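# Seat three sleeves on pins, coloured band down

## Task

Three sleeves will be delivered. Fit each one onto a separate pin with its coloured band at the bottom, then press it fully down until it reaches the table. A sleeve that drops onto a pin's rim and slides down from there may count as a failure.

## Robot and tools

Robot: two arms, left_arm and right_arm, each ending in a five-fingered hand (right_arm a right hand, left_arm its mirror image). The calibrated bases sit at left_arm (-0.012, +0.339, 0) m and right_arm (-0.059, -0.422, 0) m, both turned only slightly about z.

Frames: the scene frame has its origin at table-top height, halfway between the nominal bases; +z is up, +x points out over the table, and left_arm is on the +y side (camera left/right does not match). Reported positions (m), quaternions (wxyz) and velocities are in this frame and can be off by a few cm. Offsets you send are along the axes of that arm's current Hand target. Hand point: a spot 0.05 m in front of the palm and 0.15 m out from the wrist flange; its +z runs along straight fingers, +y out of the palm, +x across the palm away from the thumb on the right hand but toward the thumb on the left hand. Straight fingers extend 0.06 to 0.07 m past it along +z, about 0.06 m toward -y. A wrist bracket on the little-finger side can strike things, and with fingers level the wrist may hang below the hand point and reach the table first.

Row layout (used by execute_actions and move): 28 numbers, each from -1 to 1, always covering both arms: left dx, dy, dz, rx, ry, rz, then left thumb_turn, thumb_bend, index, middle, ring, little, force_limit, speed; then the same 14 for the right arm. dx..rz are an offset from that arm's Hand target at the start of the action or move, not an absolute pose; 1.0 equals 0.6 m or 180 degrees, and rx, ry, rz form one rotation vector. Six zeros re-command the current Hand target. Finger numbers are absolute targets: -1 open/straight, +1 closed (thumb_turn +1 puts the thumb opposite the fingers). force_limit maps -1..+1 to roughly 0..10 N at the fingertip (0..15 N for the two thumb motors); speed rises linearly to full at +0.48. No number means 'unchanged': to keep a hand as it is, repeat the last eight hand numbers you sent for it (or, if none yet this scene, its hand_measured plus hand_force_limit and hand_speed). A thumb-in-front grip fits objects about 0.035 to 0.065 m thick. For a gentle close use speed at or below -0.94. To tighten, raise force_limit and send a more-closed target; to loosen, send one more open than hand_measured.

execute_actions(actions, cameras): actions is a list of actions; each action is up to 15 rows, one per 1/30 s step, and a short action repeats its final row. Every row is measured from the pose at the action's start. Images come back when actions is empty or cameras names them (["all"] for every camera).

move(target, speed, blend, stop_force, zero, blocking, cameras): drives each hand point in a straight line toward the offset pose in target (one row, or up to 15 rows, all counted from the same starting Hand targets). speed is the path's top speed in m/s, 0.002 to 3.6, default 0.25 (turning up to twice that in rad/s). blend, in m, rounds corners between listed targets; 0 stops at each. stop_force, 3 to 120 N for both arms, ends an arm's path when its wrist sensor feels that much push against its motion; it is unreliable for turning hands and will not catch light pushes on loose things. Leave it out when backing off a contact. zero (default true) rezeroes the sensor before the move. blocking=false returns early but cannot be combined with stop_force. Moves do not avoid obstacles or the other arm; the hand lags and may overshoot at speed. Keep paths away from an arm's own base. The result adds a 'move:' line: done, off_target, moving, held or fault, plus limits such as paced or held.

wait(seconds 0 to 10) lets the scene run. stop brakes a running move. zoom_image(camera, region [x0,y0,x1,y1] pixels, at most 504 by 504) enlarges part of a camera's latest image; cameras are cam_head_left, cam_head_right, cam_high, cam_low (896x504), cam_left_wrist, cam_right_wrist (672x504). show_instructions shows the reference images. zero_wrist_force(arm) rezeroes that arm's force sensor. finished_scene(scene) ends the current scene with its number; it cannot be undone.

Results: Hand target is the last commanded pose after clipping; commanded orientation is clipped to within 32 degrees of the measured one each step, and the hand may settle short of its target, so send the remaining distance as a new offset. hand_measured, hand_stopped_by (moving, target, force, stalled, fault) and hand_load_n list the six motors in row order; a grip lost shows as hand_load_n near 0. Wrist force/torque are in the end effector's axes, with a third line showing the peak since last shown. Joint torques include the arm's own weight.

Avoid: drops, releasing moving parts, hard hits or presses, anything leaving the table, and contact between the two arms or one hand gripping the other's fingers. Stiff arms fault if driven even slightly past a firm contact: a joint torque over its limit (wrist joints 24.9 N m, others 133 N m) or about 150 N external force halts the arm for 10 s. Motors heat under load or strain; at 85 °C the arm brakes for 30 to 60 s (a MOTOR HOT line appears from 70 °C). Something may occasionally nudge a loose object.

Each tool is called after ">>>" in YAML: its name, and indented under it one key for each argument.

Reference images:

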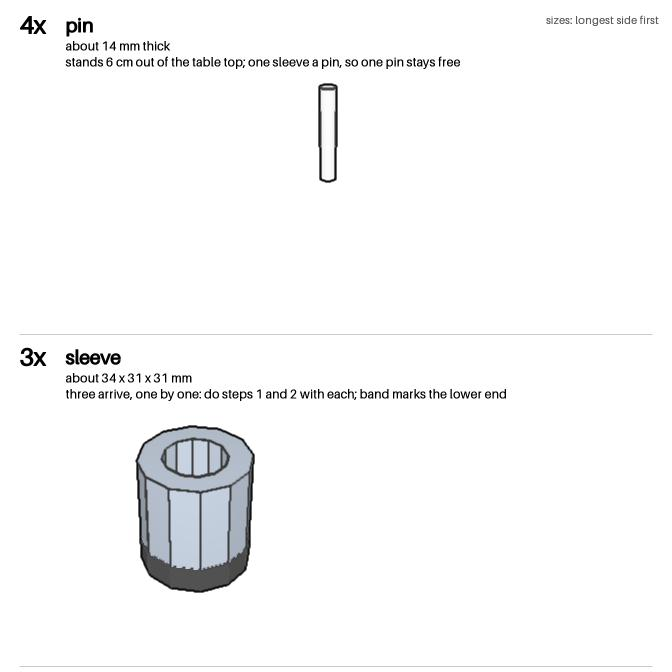

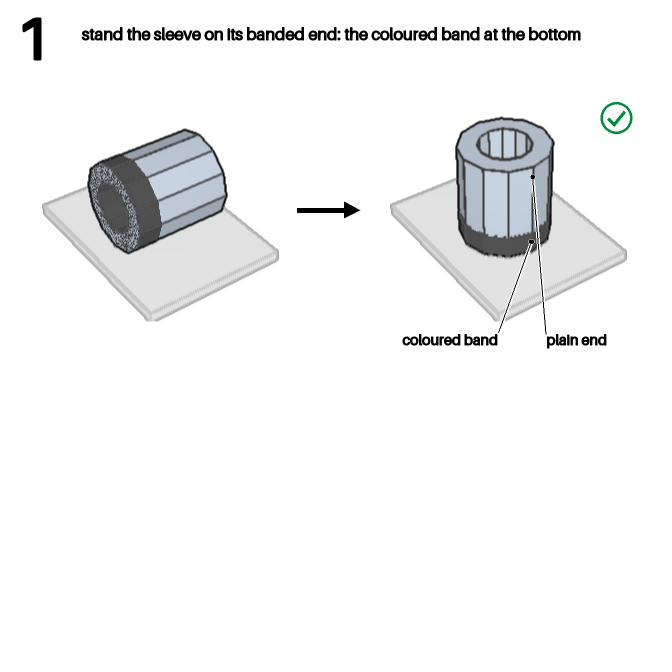

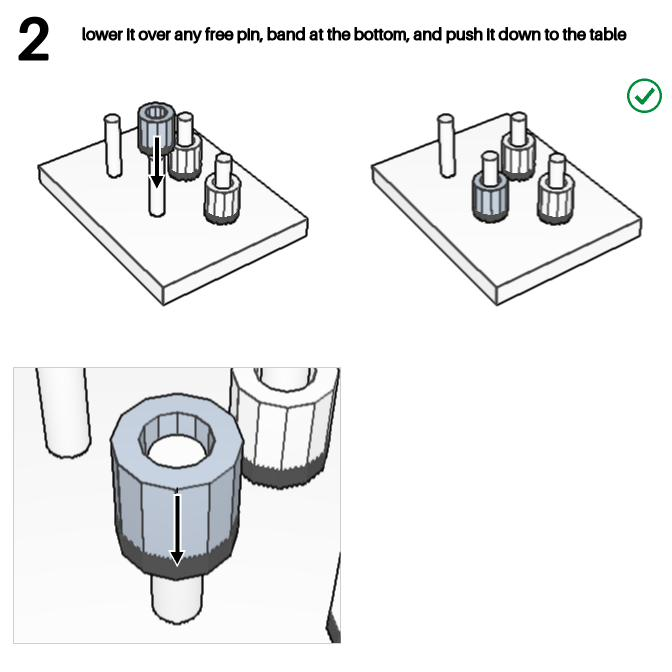

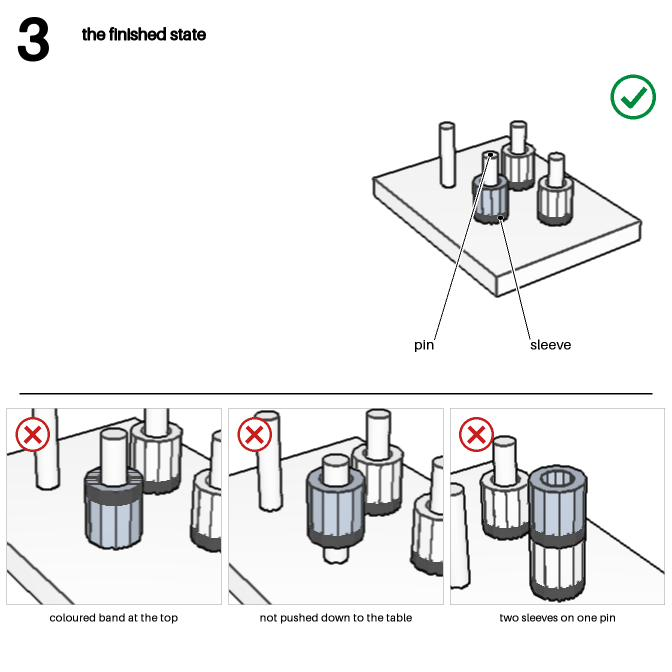

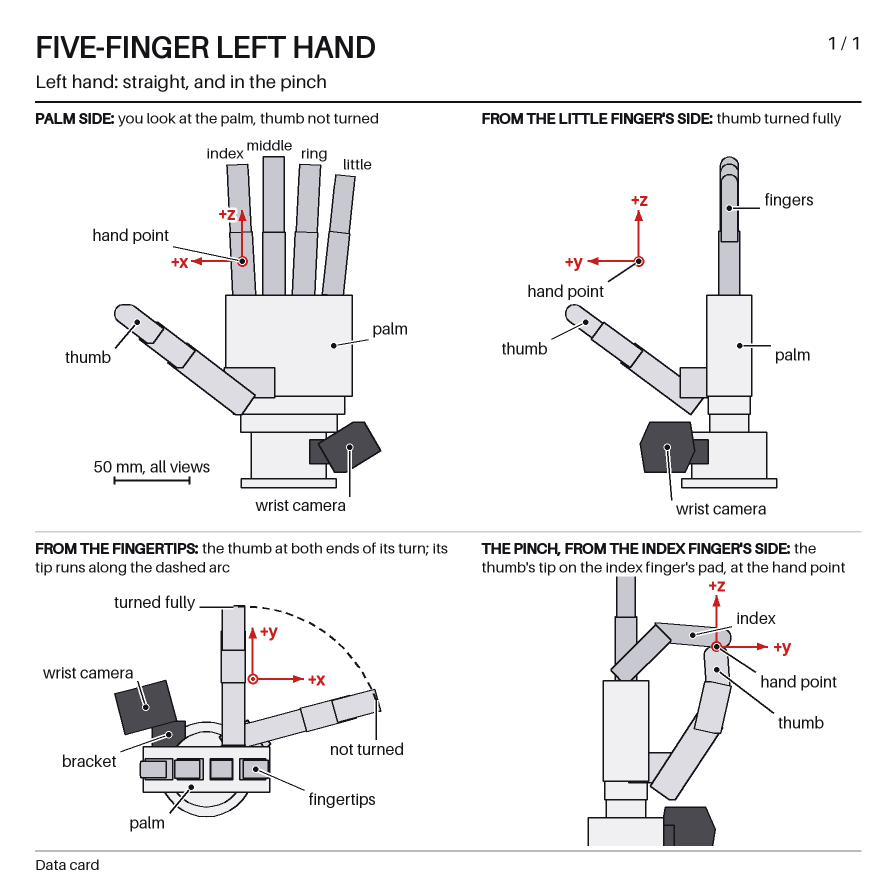

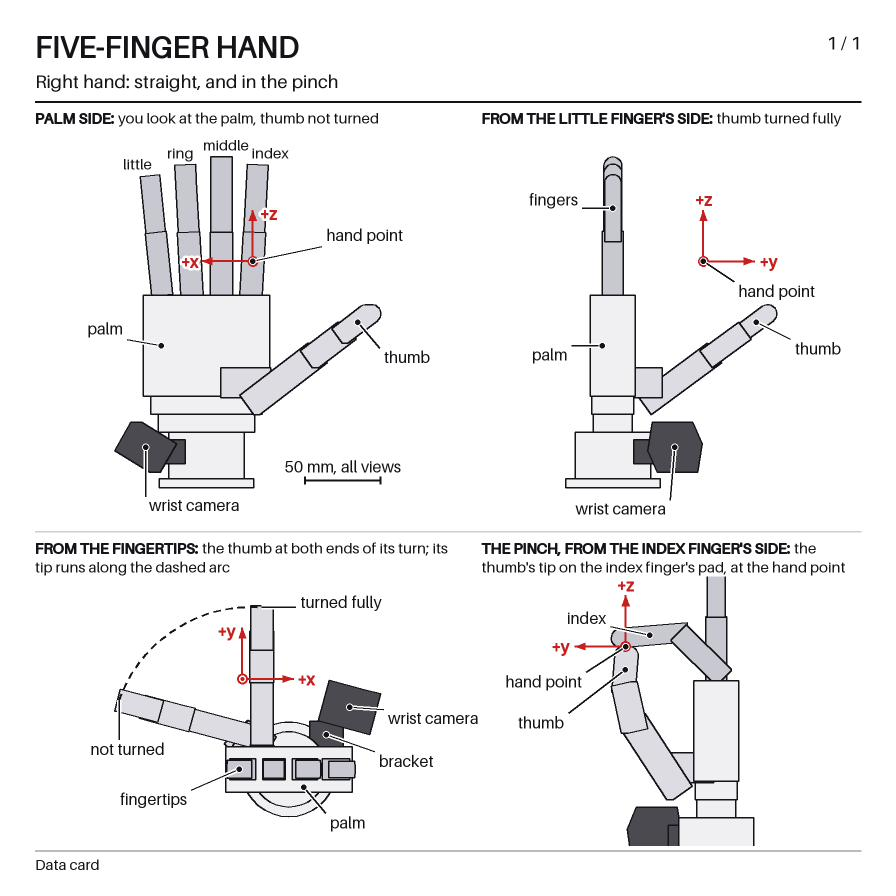

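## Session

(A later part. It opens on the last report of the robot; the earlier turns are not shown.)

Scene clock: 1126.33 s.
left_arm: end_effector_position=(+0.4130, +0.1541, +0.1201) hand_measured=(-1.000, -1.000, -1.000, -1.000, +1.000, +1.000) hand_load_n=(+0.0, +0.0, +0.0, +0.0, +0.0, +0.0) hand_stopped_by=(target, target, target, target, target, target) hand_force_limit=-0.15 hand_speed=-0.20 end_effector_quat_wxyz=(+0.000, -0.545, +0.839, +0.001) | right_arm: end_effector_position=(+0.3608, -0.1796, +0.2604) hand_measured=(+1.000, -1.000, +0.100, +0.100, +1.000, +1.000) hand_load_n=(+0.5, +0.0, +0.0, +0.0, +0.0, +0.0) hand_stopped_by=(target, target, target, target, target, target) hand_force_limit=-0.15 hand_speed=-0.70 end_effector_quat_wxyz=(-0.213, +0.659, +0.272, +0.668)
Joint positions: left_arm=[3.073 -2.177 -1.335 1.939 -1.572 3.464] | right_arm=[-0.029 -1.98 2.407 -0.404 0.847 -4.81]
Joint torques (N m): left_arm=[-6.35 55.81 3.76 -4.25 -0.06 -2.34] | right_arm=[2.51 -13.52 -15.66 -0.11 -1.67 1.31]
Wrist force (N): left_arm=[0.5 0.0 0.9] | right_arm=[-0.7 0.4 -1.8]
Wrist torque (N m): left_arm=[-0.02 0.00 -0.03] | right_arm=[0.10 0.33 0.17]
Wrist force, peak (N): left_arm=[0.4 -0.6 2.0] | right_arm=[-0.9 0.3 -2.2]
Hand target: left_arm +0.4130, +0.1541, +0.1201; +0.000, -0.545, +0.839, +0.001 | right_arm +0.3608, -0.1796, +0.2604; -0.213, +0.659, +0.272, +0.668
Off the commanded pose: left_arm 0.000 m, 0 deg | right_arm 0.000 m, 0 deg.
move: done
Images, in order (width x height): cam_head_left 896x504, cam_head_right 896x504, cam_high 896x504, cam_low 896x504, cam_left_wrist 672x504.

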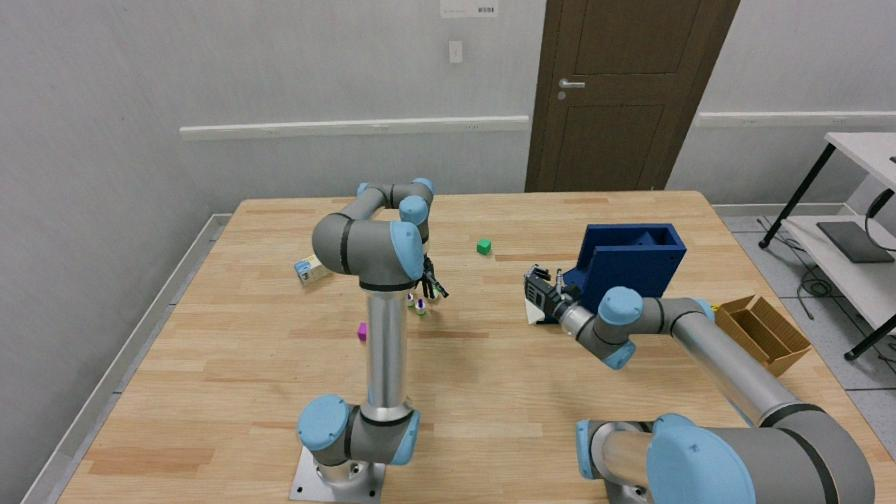

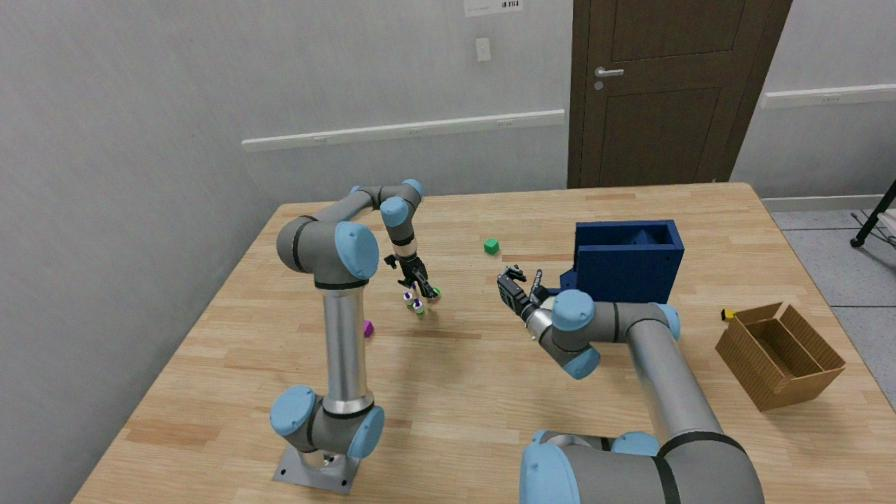

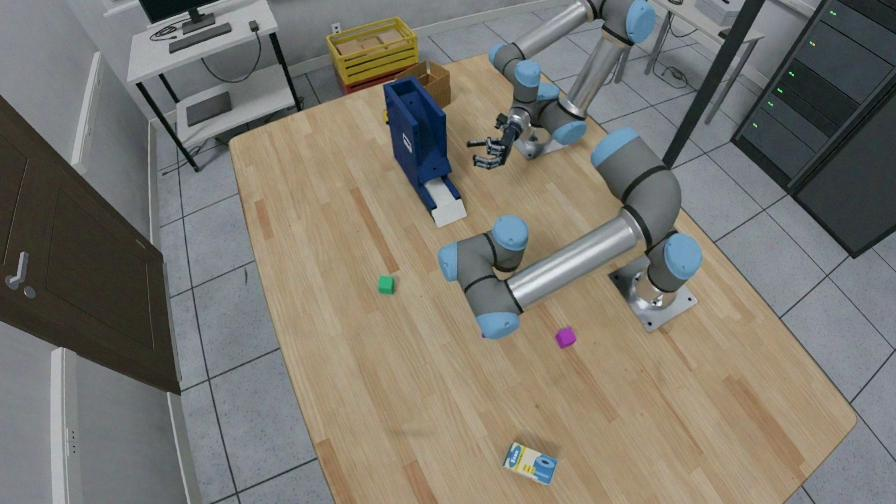

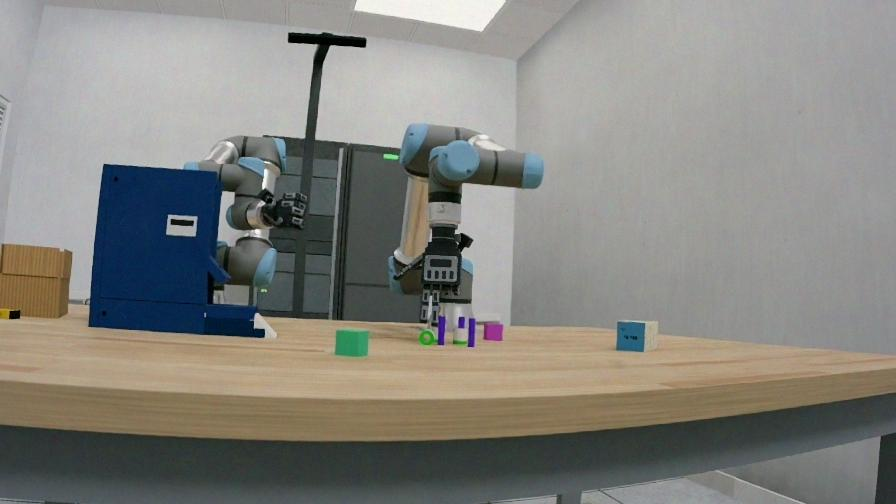

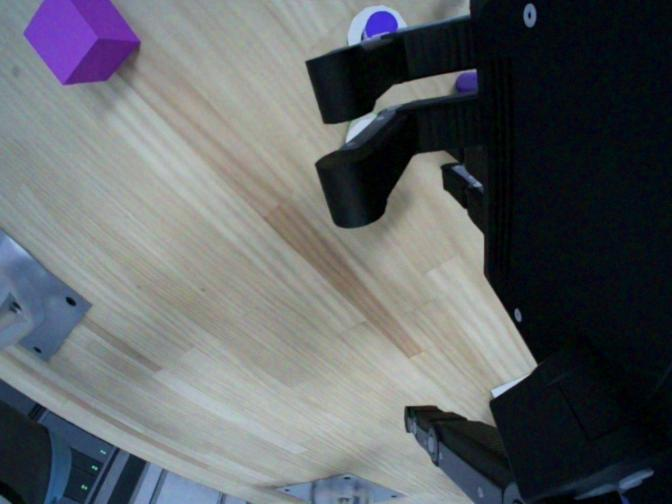

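>>> move:
  target: [0,0,0.0483,0,0,0,-1,-1,-1,-1,1,1,-0.15,-0.2,0,0,0,0,0,0,1,-1,0.1,0.1,1,1,-0.15,-0.7]
  speed: 0.06
  stop_force: 5
  cameras: ["cam_head_left","cam_low"]

>>> zoom_image:
  camera: "cam_low"
  region: [405, 280, 475, 350]

>>> zoom_image:
  camera: "cam_head_left"
  region: [400, 270, 460, 320]

Scene clock: 1132.87 s.
left_arm: end_effector_position=(+0.4130, +0.1541, +0.0912) hand_measured=(-1.000, -1.000, -1.000, -1.000, +1.000, +1.000) hand_load_n=(+0.0, +0.0, +0.0, +0.0, +0.0, +0.0) hand_stopped_by=(target, target, target, target, target, target) hand_force_limit=-0.15 hand_speed=-0.20 end_effector_quat_wxyz=(+0.000, -0.545, +0.839, +0.001) | right_arm: end_effector_position=(+0.3608, -0.1796, +0.2604) hand_measured=(+1.000, -1.000, +0.100, +0.100, +1.000, +1.000) hand_load_n=(+0.0, +0.0, +0.0, +0.0, +0.0, +0.0) hand_stopped_by=(target, target, target, target, target, target) hand_force_limit=-0.15 hand_speed=-0.70 end_effector_quat_wxyz=(-0.213, +0.659, +0.272, +0.668)
Joint positions: left_arm=[3.073 -2.204 -1.369 2.001 -1.572 3.464] | right_arm=[-0.029 -1.98 2.407 -0.404 0.847 -4.81]
Joint torques (N m): left_arm=[5.3 56.24 28.73 -5.23 -0.76 1.43] | right_arm=[3.14 -13.84 -15.56 -0.16 -1.63 1.25]
Wrist force (N): left_arm=[0.6 -0.2 1.2] | right_arm=[-0.7 0.3 -1.8]
Wrist torque (N m): left_arm=[-0.06 -0.01 -0.02] | right_arm=[0.08 0.31 0.17]
Wrist force, peak (N): left_arm=[0.7 -0.2 2.0] | right_arm=[-1.0 0.7 -2.2]
Hand target: left_arm +0.4130, +0.1541, +0.0912; +0.000, -0.545, +0.839, +0.001 | right_arm +0.3608, -0.1796, +0.2604; -0.213, +0.659, +0.272, +0.668
Off the commanded pose: left_arm 0.000 m, 0 deg | right_arm 0.000 m, 0 deg.
move: done
Images, in order (width x height): cam_head_left 896x504, cam_low 896x504.

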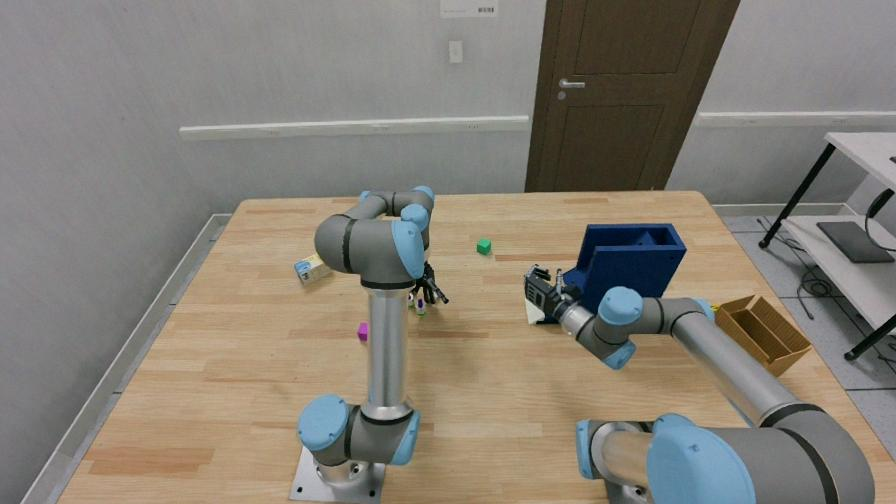

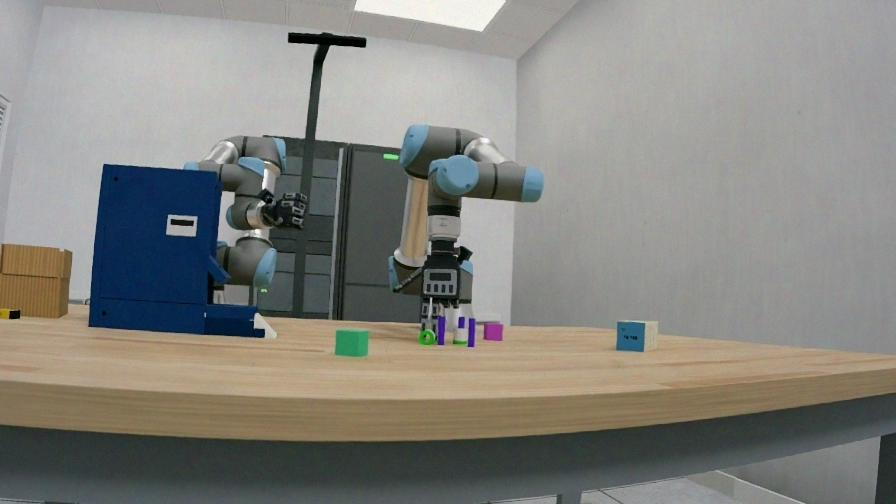

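Scaled by 7.200 from the camera's 896x504 image, which has a finer 1280x720 frame.

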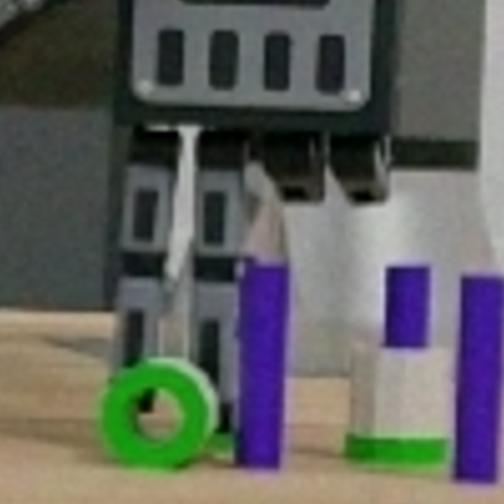

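Scaled by 8.400 from the camera's 896x504 image, which has a finer 1280x720 frame.

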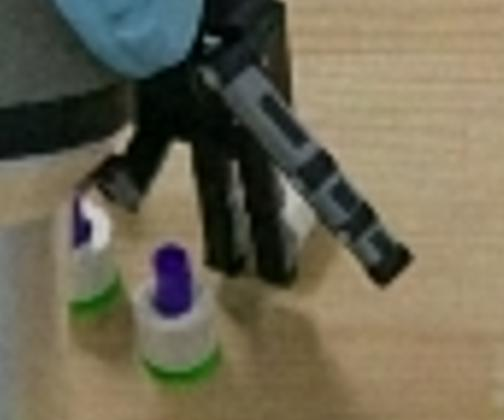

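>>> move:
  target: [0,-0.0783,0,0,0,0,-1,-1,-1,-1,1,1,-0.15,-0.2,0,0,0,0,0,0,1,-1,0.1,0.1,1,1,-0.15,-0.7]
  speed: 0.05
  stop_force: 8
  cameras: ["cam_head_left","cam_low","cam_head_right","cam_high"]

>>> zoom_image:
  camera: "cam_low"
  region: [405, 280, 475, 350]

>>> zoom_image:
  camera: "cam_head_left"
  region: [400, 260, 460, 310]

>>> zoom_image:
  camera: "cam_head_right"
  region: [390, 265, 460, 325]

Scene clock: 1153.93 s.
left_arm: end_effector_position=(+0.4559, +0.1350, +0.0911) hand_measured=(-1.000, -1.000, -1.000, -1.000, +1.000, +1.000) hand_load_n=(+0.0, +0.0, +0.0, +0.0, +0.5, +0.0) hand_stopped_by=(target, target, target, target, target, target) hand_force_limit=-0.15 hand_speed=-0.20 end_effector_quat_wxyz=(+0.000, -0.545, +0.839, +0.001) | right_arm: end_effector_position=(+0.3608, -0.1796, +0.2604) hand_measured=(+1.000, -1.000, +0.100, +0.100, +1.000, +1.000) hand_load_n=(+0.0, +0.0, +0.0, +0.0, +0.0, +0.0) hand_stopped_by=(target, target, target, target, target, target) hand_force_limit=-0.15 hand_speed=-0.70 end_effector_quat_wxyz=(-0.213, +0.659, +0.272, +0.668)
Joint positions: left_arm=[3.046 -2.314 -1.178 1.919 -1.572 3.437] | right_arm=[-0.029 -1.98 2.407 -0.404 0.847 -4.81]
Joint torques (N m): left_arm=[9.7 60.13 3.81 0.14 -1.34 1.88] | right_arm=[2.89 -13.34 -15.81 -0.18 -1.54 1.28]
Wrist force (N): left_arm=[0.5 -0.4 1.1] | right_arm=[-1.0 0.6 -1.8]
Wrist torque (N m): left_arm=[-0.09 0.01 0.09] | right_arm=[0.13 0.35 0.17]
Wrist force, peak (N): left_arm=[0.9 -0.3 1.4] | right_arm=[-0.9 0.3 -2.2]
Hand target: left_arm +0.4559, +0.1350, +0.0911; +0.000, -0.545, +0.839, +0.001 | right_arm +0.3608, -0.1796, +0.2604; -0.213, +0.659, +0.272, +0.668
Off the commanded pose: left_arm 0.000 m, 0 deg | right_arm 0.000 m, 0 deg.
move: done
Images, in order (width x height): cam_head_left 896x504, cam_head_right 896x504, cam_high 896x504, cam_low 896x504.

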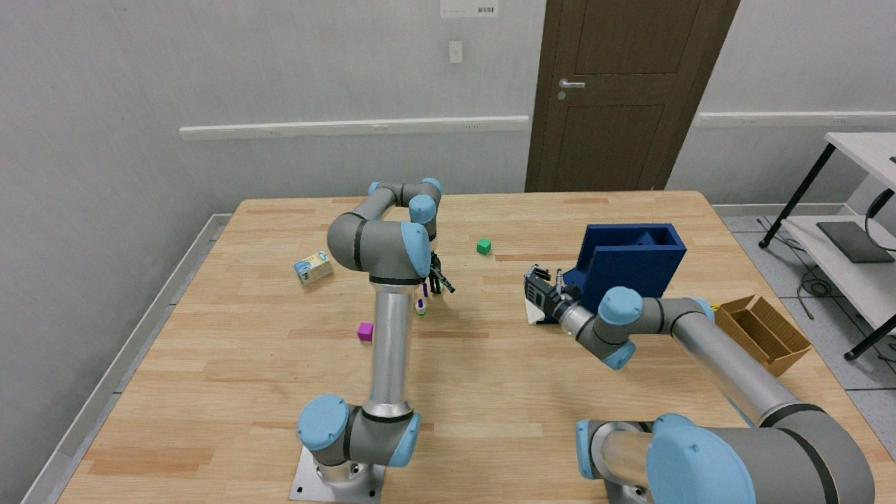

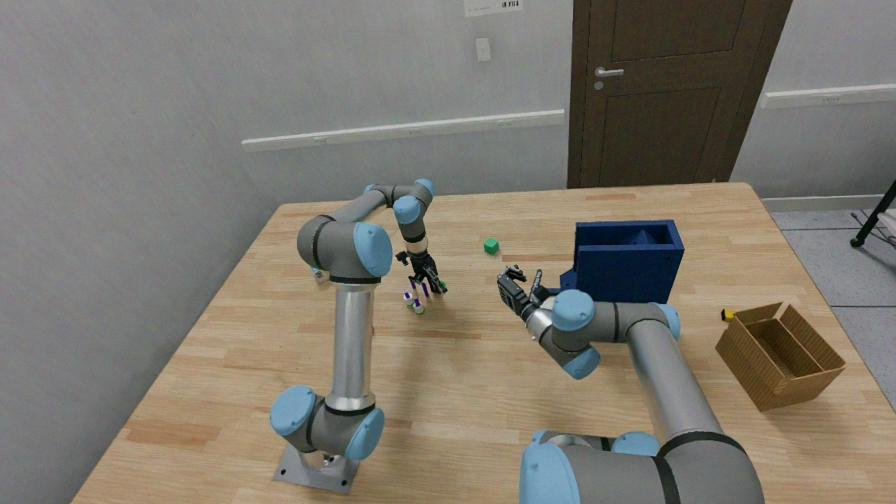

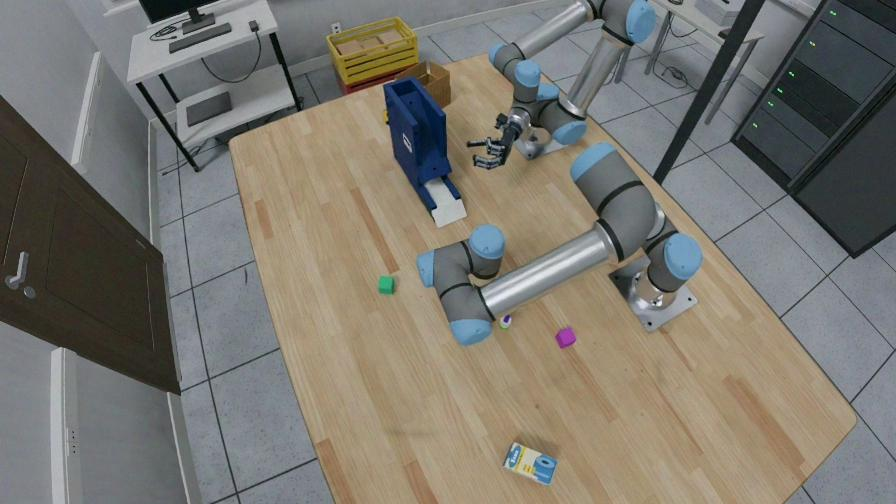

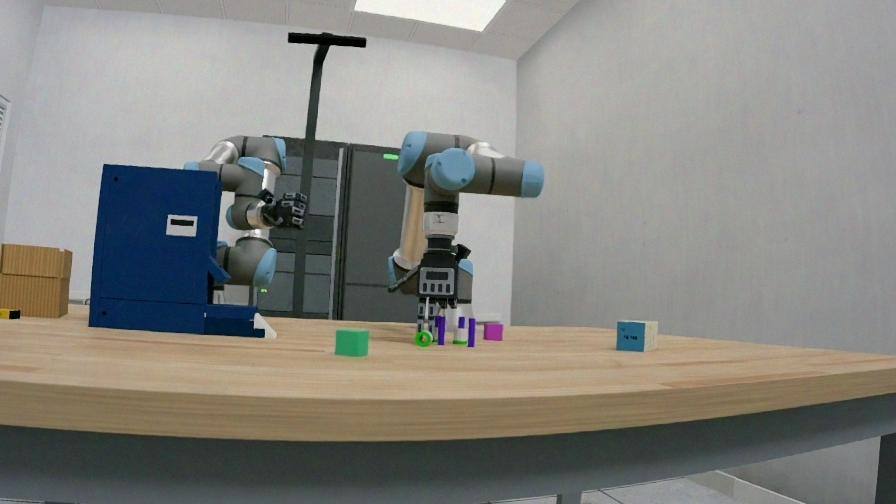

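Scaled by 7.200 from the camera's 896x504 image, which has a finer 1280x720 frame.

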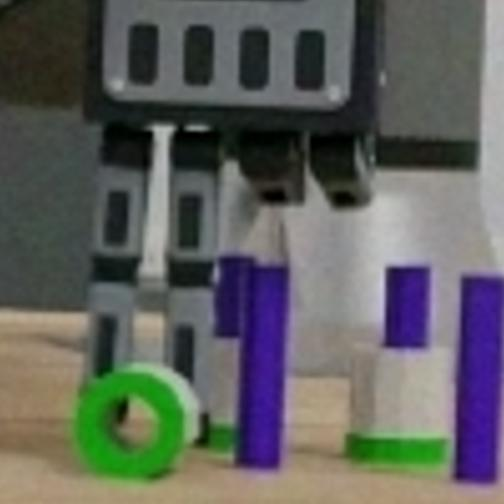

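Scaled by 8.400 from the camera's 896x504 image, which has a finer 1280x720 frame.

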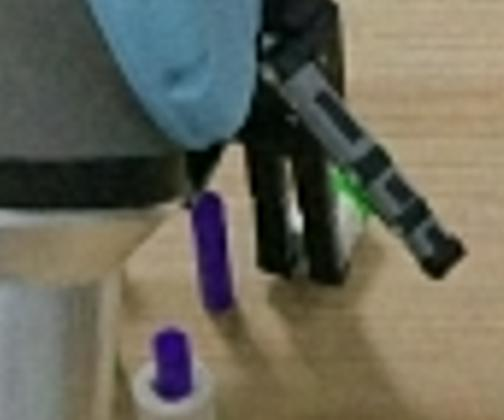

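Scaled by 7.200 from the camera's 896x504 image, which has a finer 1280x720 frame.

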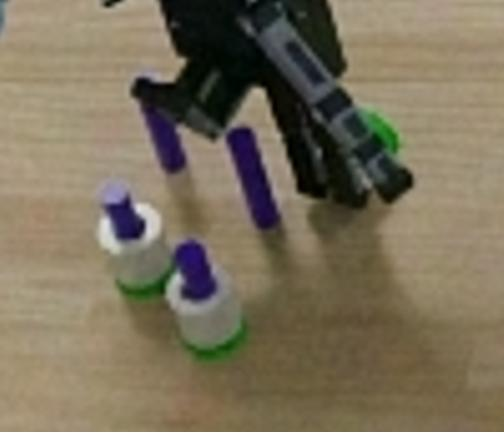

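>>> move:
  target:
    - [0,0,-0.1667,0,0,0,-1,-1,-1,-1,1,1,-0.15,-0.2,0.048,0.1958,-0.1622,0,0,0,1,-1,0.1,0.1,1,1,-0.15,-0.7]
    - [-0.0506,-0.1526,-0.0817,0.1954,-0.1954,-0.4717,1,-1,0.1,0.1,-1,-1,-0.15,-0.2,0.048,0.1958,-0.1622,0,0,0,1,-1,0.1,0.1,1,1,-0.15,-0.7]
  speed: [0.25,0.3]
  blend: [0.03,0]
  cameras: ["cam_head_left","cam_low","cam_high","cam_left_wrist"]

Scene clock: 1174.83 s.
left_arm: end_effector_position=(+0.5519, +0.1254, +0.1400) hand_measured=(+1.000, -1.000, +0.100, +0.100, -1.000, -1.000) hand_load_n=(+0.0, +0.0, +0.0, +0.0, +0.0, +0.0) hand_stopped_by=(target, target, target, target, target, target) hand_force_limit=-0.15 hand_speed=-0.20 end_effector_quat_wxyz=(-0.375, +0.904, -0.193, +0.079) | right_arm: end_effector_position=(+0.3607, -0.3297, +0.3005) hand_measured=(+1.000, -1.000, +0.100, +0.100, +1.000, +1.000) hand_load_n=(+0.5, +0.0, +0.0, +0.0, +0.5, +0.0) hand_stopped_by=(target, target, target, target, target, target) hand_force_limit=-0.15 hand_speed=-0.70 end_effector_quat_wxyz=(-0.213, +0.659, +0.272, +0.668) end_effector_velocity=(+0.000, +0.000, +0.000) end_effector_angular_velocity=(-0.002, -0.002, +0.000)
Joint positions: left_arm=[2.809 -2.315 -1.111 1.911 -2.355 1.653] | right_arm=[-0.896 -2.409 2.505 -0.755 -0.026 -4.137]
Joint velocities: left_arm=[within noise] | right_arm=[0 0 0 0.003 0 -0.005]
Joint torques (N m): left_arm=[8.82 59.78 7.65 -4.1 -2.19 -1.84] | right_arm=[5.61 8.2 -22.47 0.61 3.3 -1.77]
Wrist force (N): left_arm=[1.8 -2.1 1.8] | right_arm=[-0.8 0.2 -1.8]
Wrist torque (N m): left_arm=[-0.19 -0.12 0.21] | right_arm=[0.09 0.35 0.00]
Wrist force, peak (N): left_arm=[1.9 -2.3 1.9] | right_arm=[-0.5 1.9 -2.8]
Hand target: left_arm +0.5519, +0.1254, +0.1400; -0.375, +0.904, -0.193, +0.079 | right_arm +0.3608, -0.3296, +0.3005; -0.213, +0.659, +0.272, +0.668
Off the commanded pose: left_arm 0.000 m, 0 deg | right_arm 0.000 m, 0 deg.
move: done
Images, in order (width x height): cam_head_left 896x504, cam_high 896x504, cam_low 896x504, cam_left_wrist 672x504.

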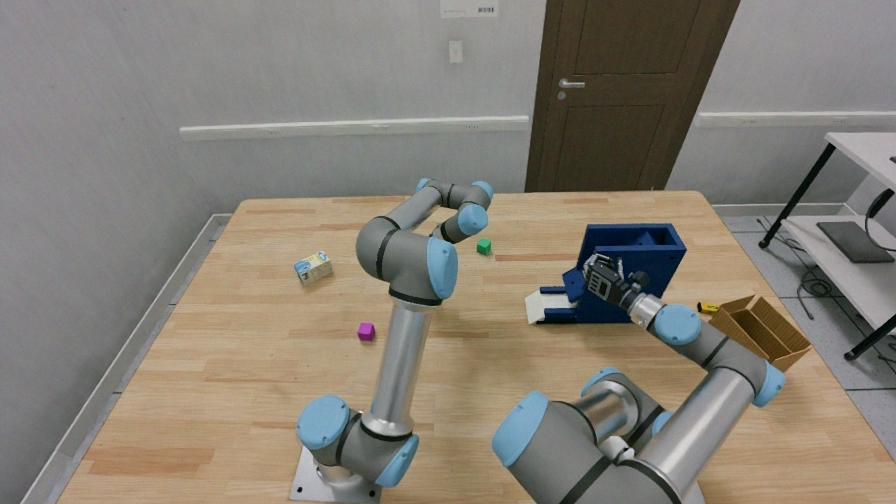

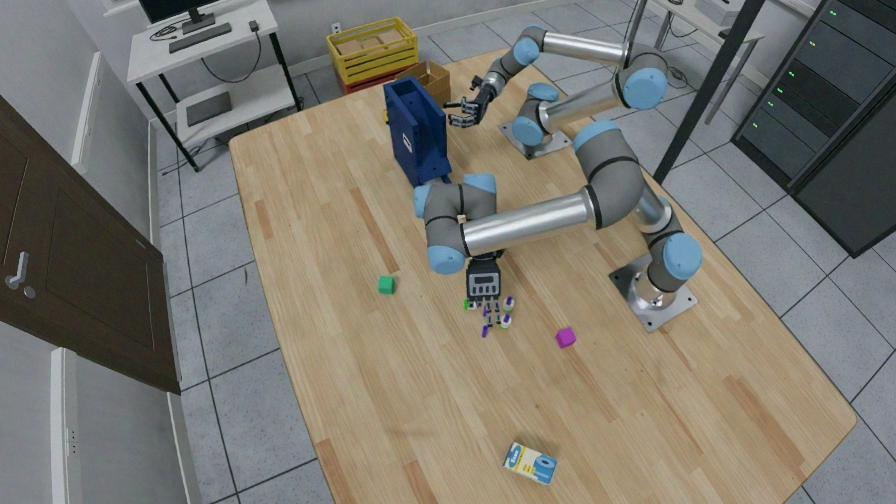

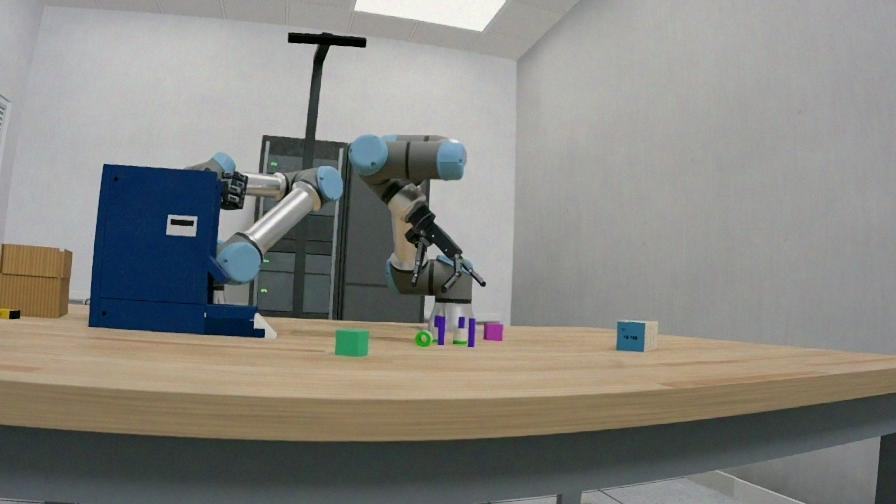

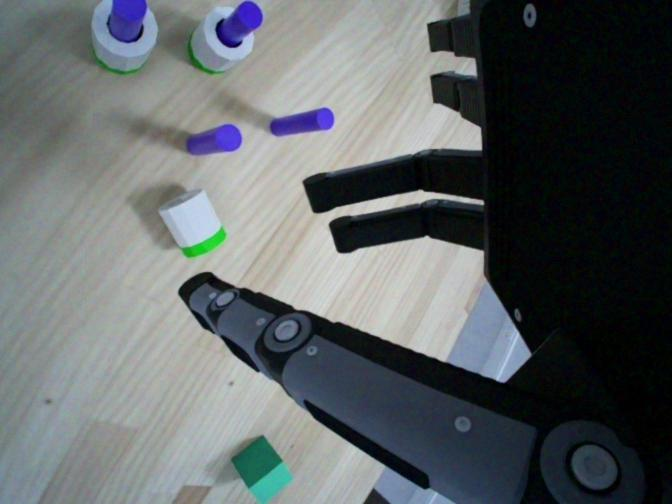

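>>> zoom_image:
  camera: "cam_left_wrist"
  region: [130, 90, 350, 290]

Scaled by 2.291 from the camera's 672x504 image, which has a finer 960x720 frame.

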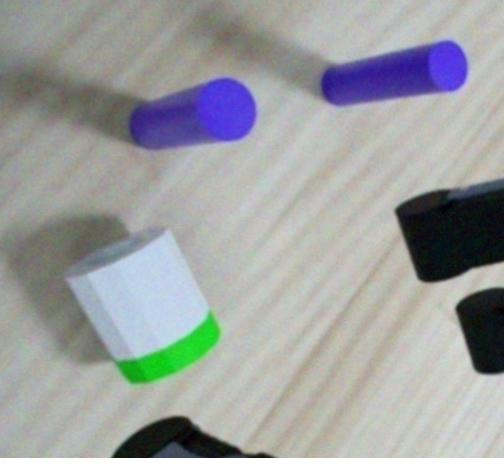

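>>> move:
  target:
    - [0.0667,0,0,0,0,0,1,-1,0.1,0.1,0.1,1,-0.15,-0.2,0,0,0,0,0,0,1,-1,0.1,0.1,1,1,-0.15,-0.7]
    - [0.0667,0.0825,0.0825,0,0,0,1,-1,0.1,0.1,0.1,1,-0.15,-0.2,0,0,0,0,0,0,1,-1,0.1,0.1,1,1,-0.15,-0.7]
  speed: 0.15
  cameras: ["cam_low","cam_left_wrist"]

>>> zoom_image:
  camera: "cam_low"
  region: [390, 270, 490, 350]

Scene clock: 1239.40 s.
left_arm: end_effector_position=(+0.5883, +0.1092, +0.0698) hand_measured=(+1.000, -1.000, +0.100, +0.100, +0.100, +1.000) hand_load_n=(-0.5, +0.0, +0.0, +0.0, +0.0, +0.0) hand_stopped_by=(target, target, target, target, target, target) hand_force_limit=-0.15 hand_speed=-0.20 end_effector_quat_wxyz=(-0.375, +0.903, -0.193, +0.079) | right_arm: end_effector_position=(+0.3607, -0.3297, +0.3005) hand_measured=(+1.000, -1.000, +0.100, +0.100, +1.000, +1.000) hand_load_n=(+0.5, +0.0, +0.0, +0.0, +0.0, +0.0) hand_stopped_by=(target, target, target, target, target, target) hand_force_limit=-0.15 hand_speed=-0.70 end_effector_quat_wxyz=(-0.213, +0.659, +0.272, +0.668)
Joint positions: left_arm=[2.805 -2.478 -1.002 1.961 -2.355 1.647] | right_arm=[-0.896 -2.409 2.505 -0.755 -0.026 -4.137]
Joint torques (N m): left_arm=[4.92 62.6 29.12 -3.76 -1.99 1.2] | right_arm=[-4.06 23.48 -29.47 -2.94 -1.48 -0.2]
Wrist force (N): left_arm=[1.6 -2.2 1.9] | right_arm=[-0.7 0.2 -1.7]
Wrist torque (N m): left_arm=[-0.21 -0.08 0.17] | right_arm=[0.07 0.32 0.04]
Wrist force, peak (N): left_arm=[1.9 -3.1 0.8] | right_arm=[-0.8 0.0 -2.2]
Hand target: left_arm +0.5884, +0.1092, +0.0699; -0.375, +0.904, -0.193, +0.079 | right_arm +0.3607, -0.3297, +0.3005; -0.213, +0.659, +0.272, +0.668
Off the commanded pose: left_arm 0.000 m, 0 deg | right_arm 0.000 m, 0 deg.
move: done
Images, in order (width x height): cam_low 896x504, cam_left_wrist 672x504.

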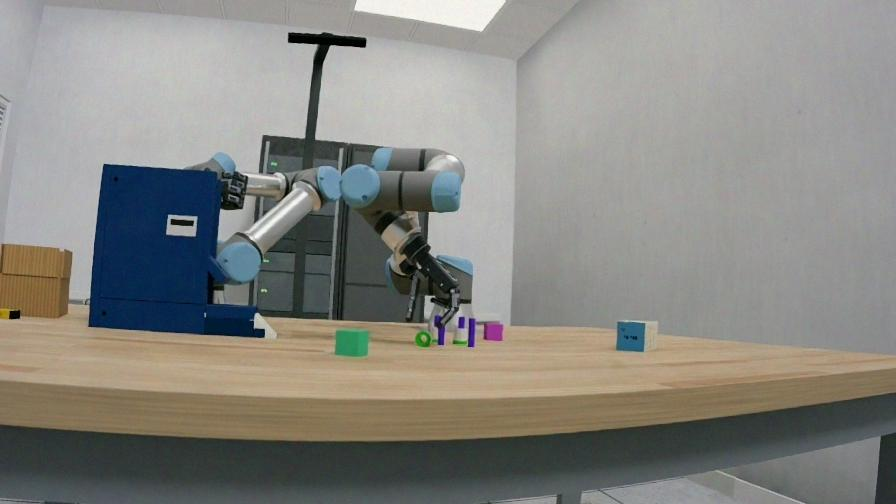

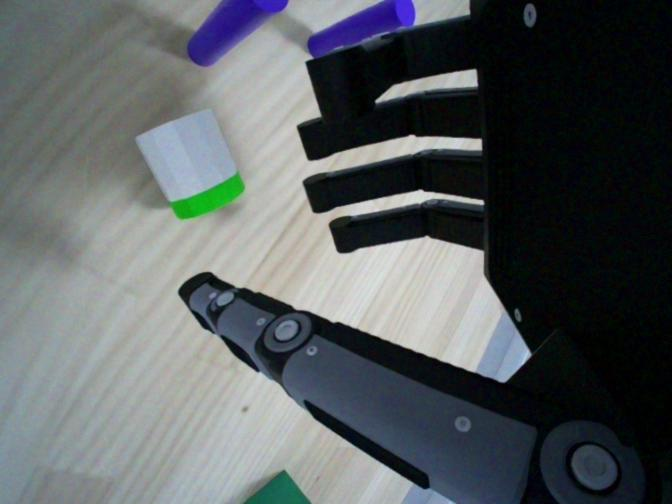

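Scaled by 5.040 from the camera's 896x504 image, which has a finer 1280x720 frame.

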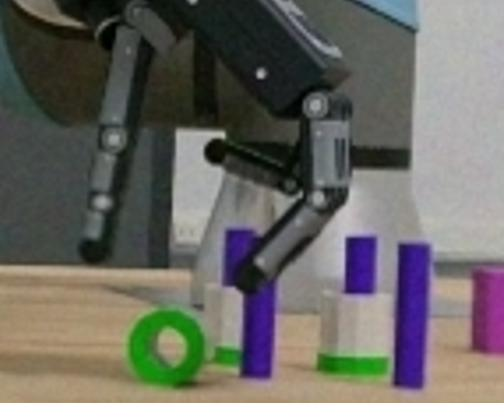

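>>> move:
  target: [0,0.042,0.042,0,0,0,1,-1,0.1,0.1,0.1,1,-0.15,-0.2,0,0,0,0,0,0,1,-1,0.1,0.1,1,1,-0.15,-0.7]
  speed: 0.06
  stop_force: 5
  cameras: ["cam_low","cam_left_wrist"]

>>> zoom_image:
  camera: "cam_low"
  region: [390, 270, 490, 350]

Scene clock: 1244.00 s.
left_arm: end_effector_position=(+0.5883, +0.1092, +0.0343) hand_measured=(+1.000, -1.000, +0.100, +0.100, +0.100, +1.000) hand_load_n=(+0.0, +0.0, +0.0, +0.0, +0.0, +0.0) hand_stopped_by=(target, target, target, target, target, target) hand_force_limit=-0.15 hand_speed=-0.20 end_effector_quat_wxyz=(-0.375, +0.904, -0.193, +0.079) | right_arm: end_effector_position=(+0.3607, -0.3297, +0.3005) hand_measured=(+1.000, -1.000, +0.100, +0.100, +1.000, +1.000) hand_load_n=(+0.5, +0.0, +0.0, +0.0, +0.0, +0.0) hand_stopped_by=(target, target, target, target, target, target) hand_force_limit=-0.15 hand_speed=-0.70 end_effector_quat_wxyz=(-0.213, +0.659, +0.272, +0.668)
Joint positions: left_arm=[2.805 -2.513 -1.031 2.025 -2.355 1.647] | right_arm=[-0.896 -2.409 2.505 -0.755 -0.026 -4.137]
Joint torques (N m): left_arm=[6.92 65.07 29.47 -5.17 0.08 1.76] | right_arm=[-4.09 23.2 -29.58 -2.88 -1.52 -0.22]
Wrist force (N): left_arm=[1.8 -1.9 2.0] | right_arm=[-0.8 0.0 -2.1]
Wrist torque (N m): left_arm=[-0.17 -0.10 0.17] | right_arm=[0.08 0.33 0.04]
Wrist force, peak (N): left_arm=[1.5 -3.1 1.2] | right_arm=[-0.7 0.2 -2.2]
Hand target: left_arm +0.5883, +0.1092, +0.0343; -0.375, +0.904, -0.193, +0.079 | right_arm +0.3607, -0.3297, +0.3005; -0.213, +0.659, +0.272, +0.668
Off the commanded pose: left_arm 0.000 m, 0 deg | right_arm 0.000 m, 0 deg.
move: done
Images, in order (width x height): cam_low 896x504, cam_left_wrist 672x504.

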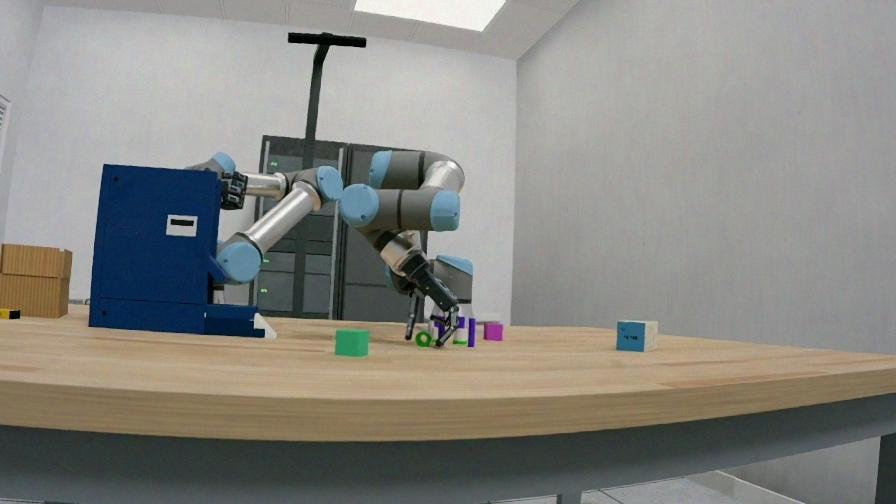

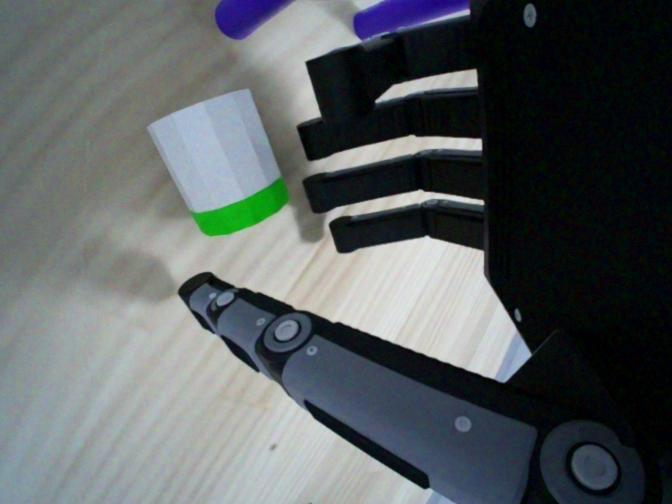

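Scaled by 5.040 from the camera's 896x504 image, which has a finer 1280x720 frame.

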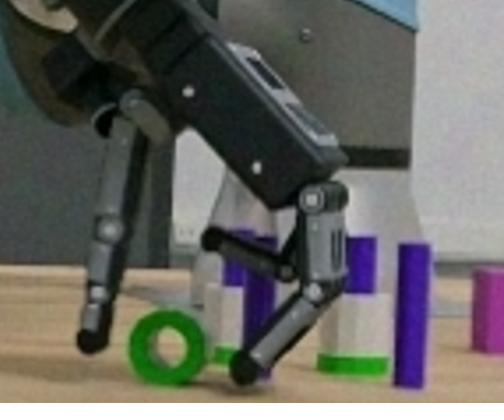

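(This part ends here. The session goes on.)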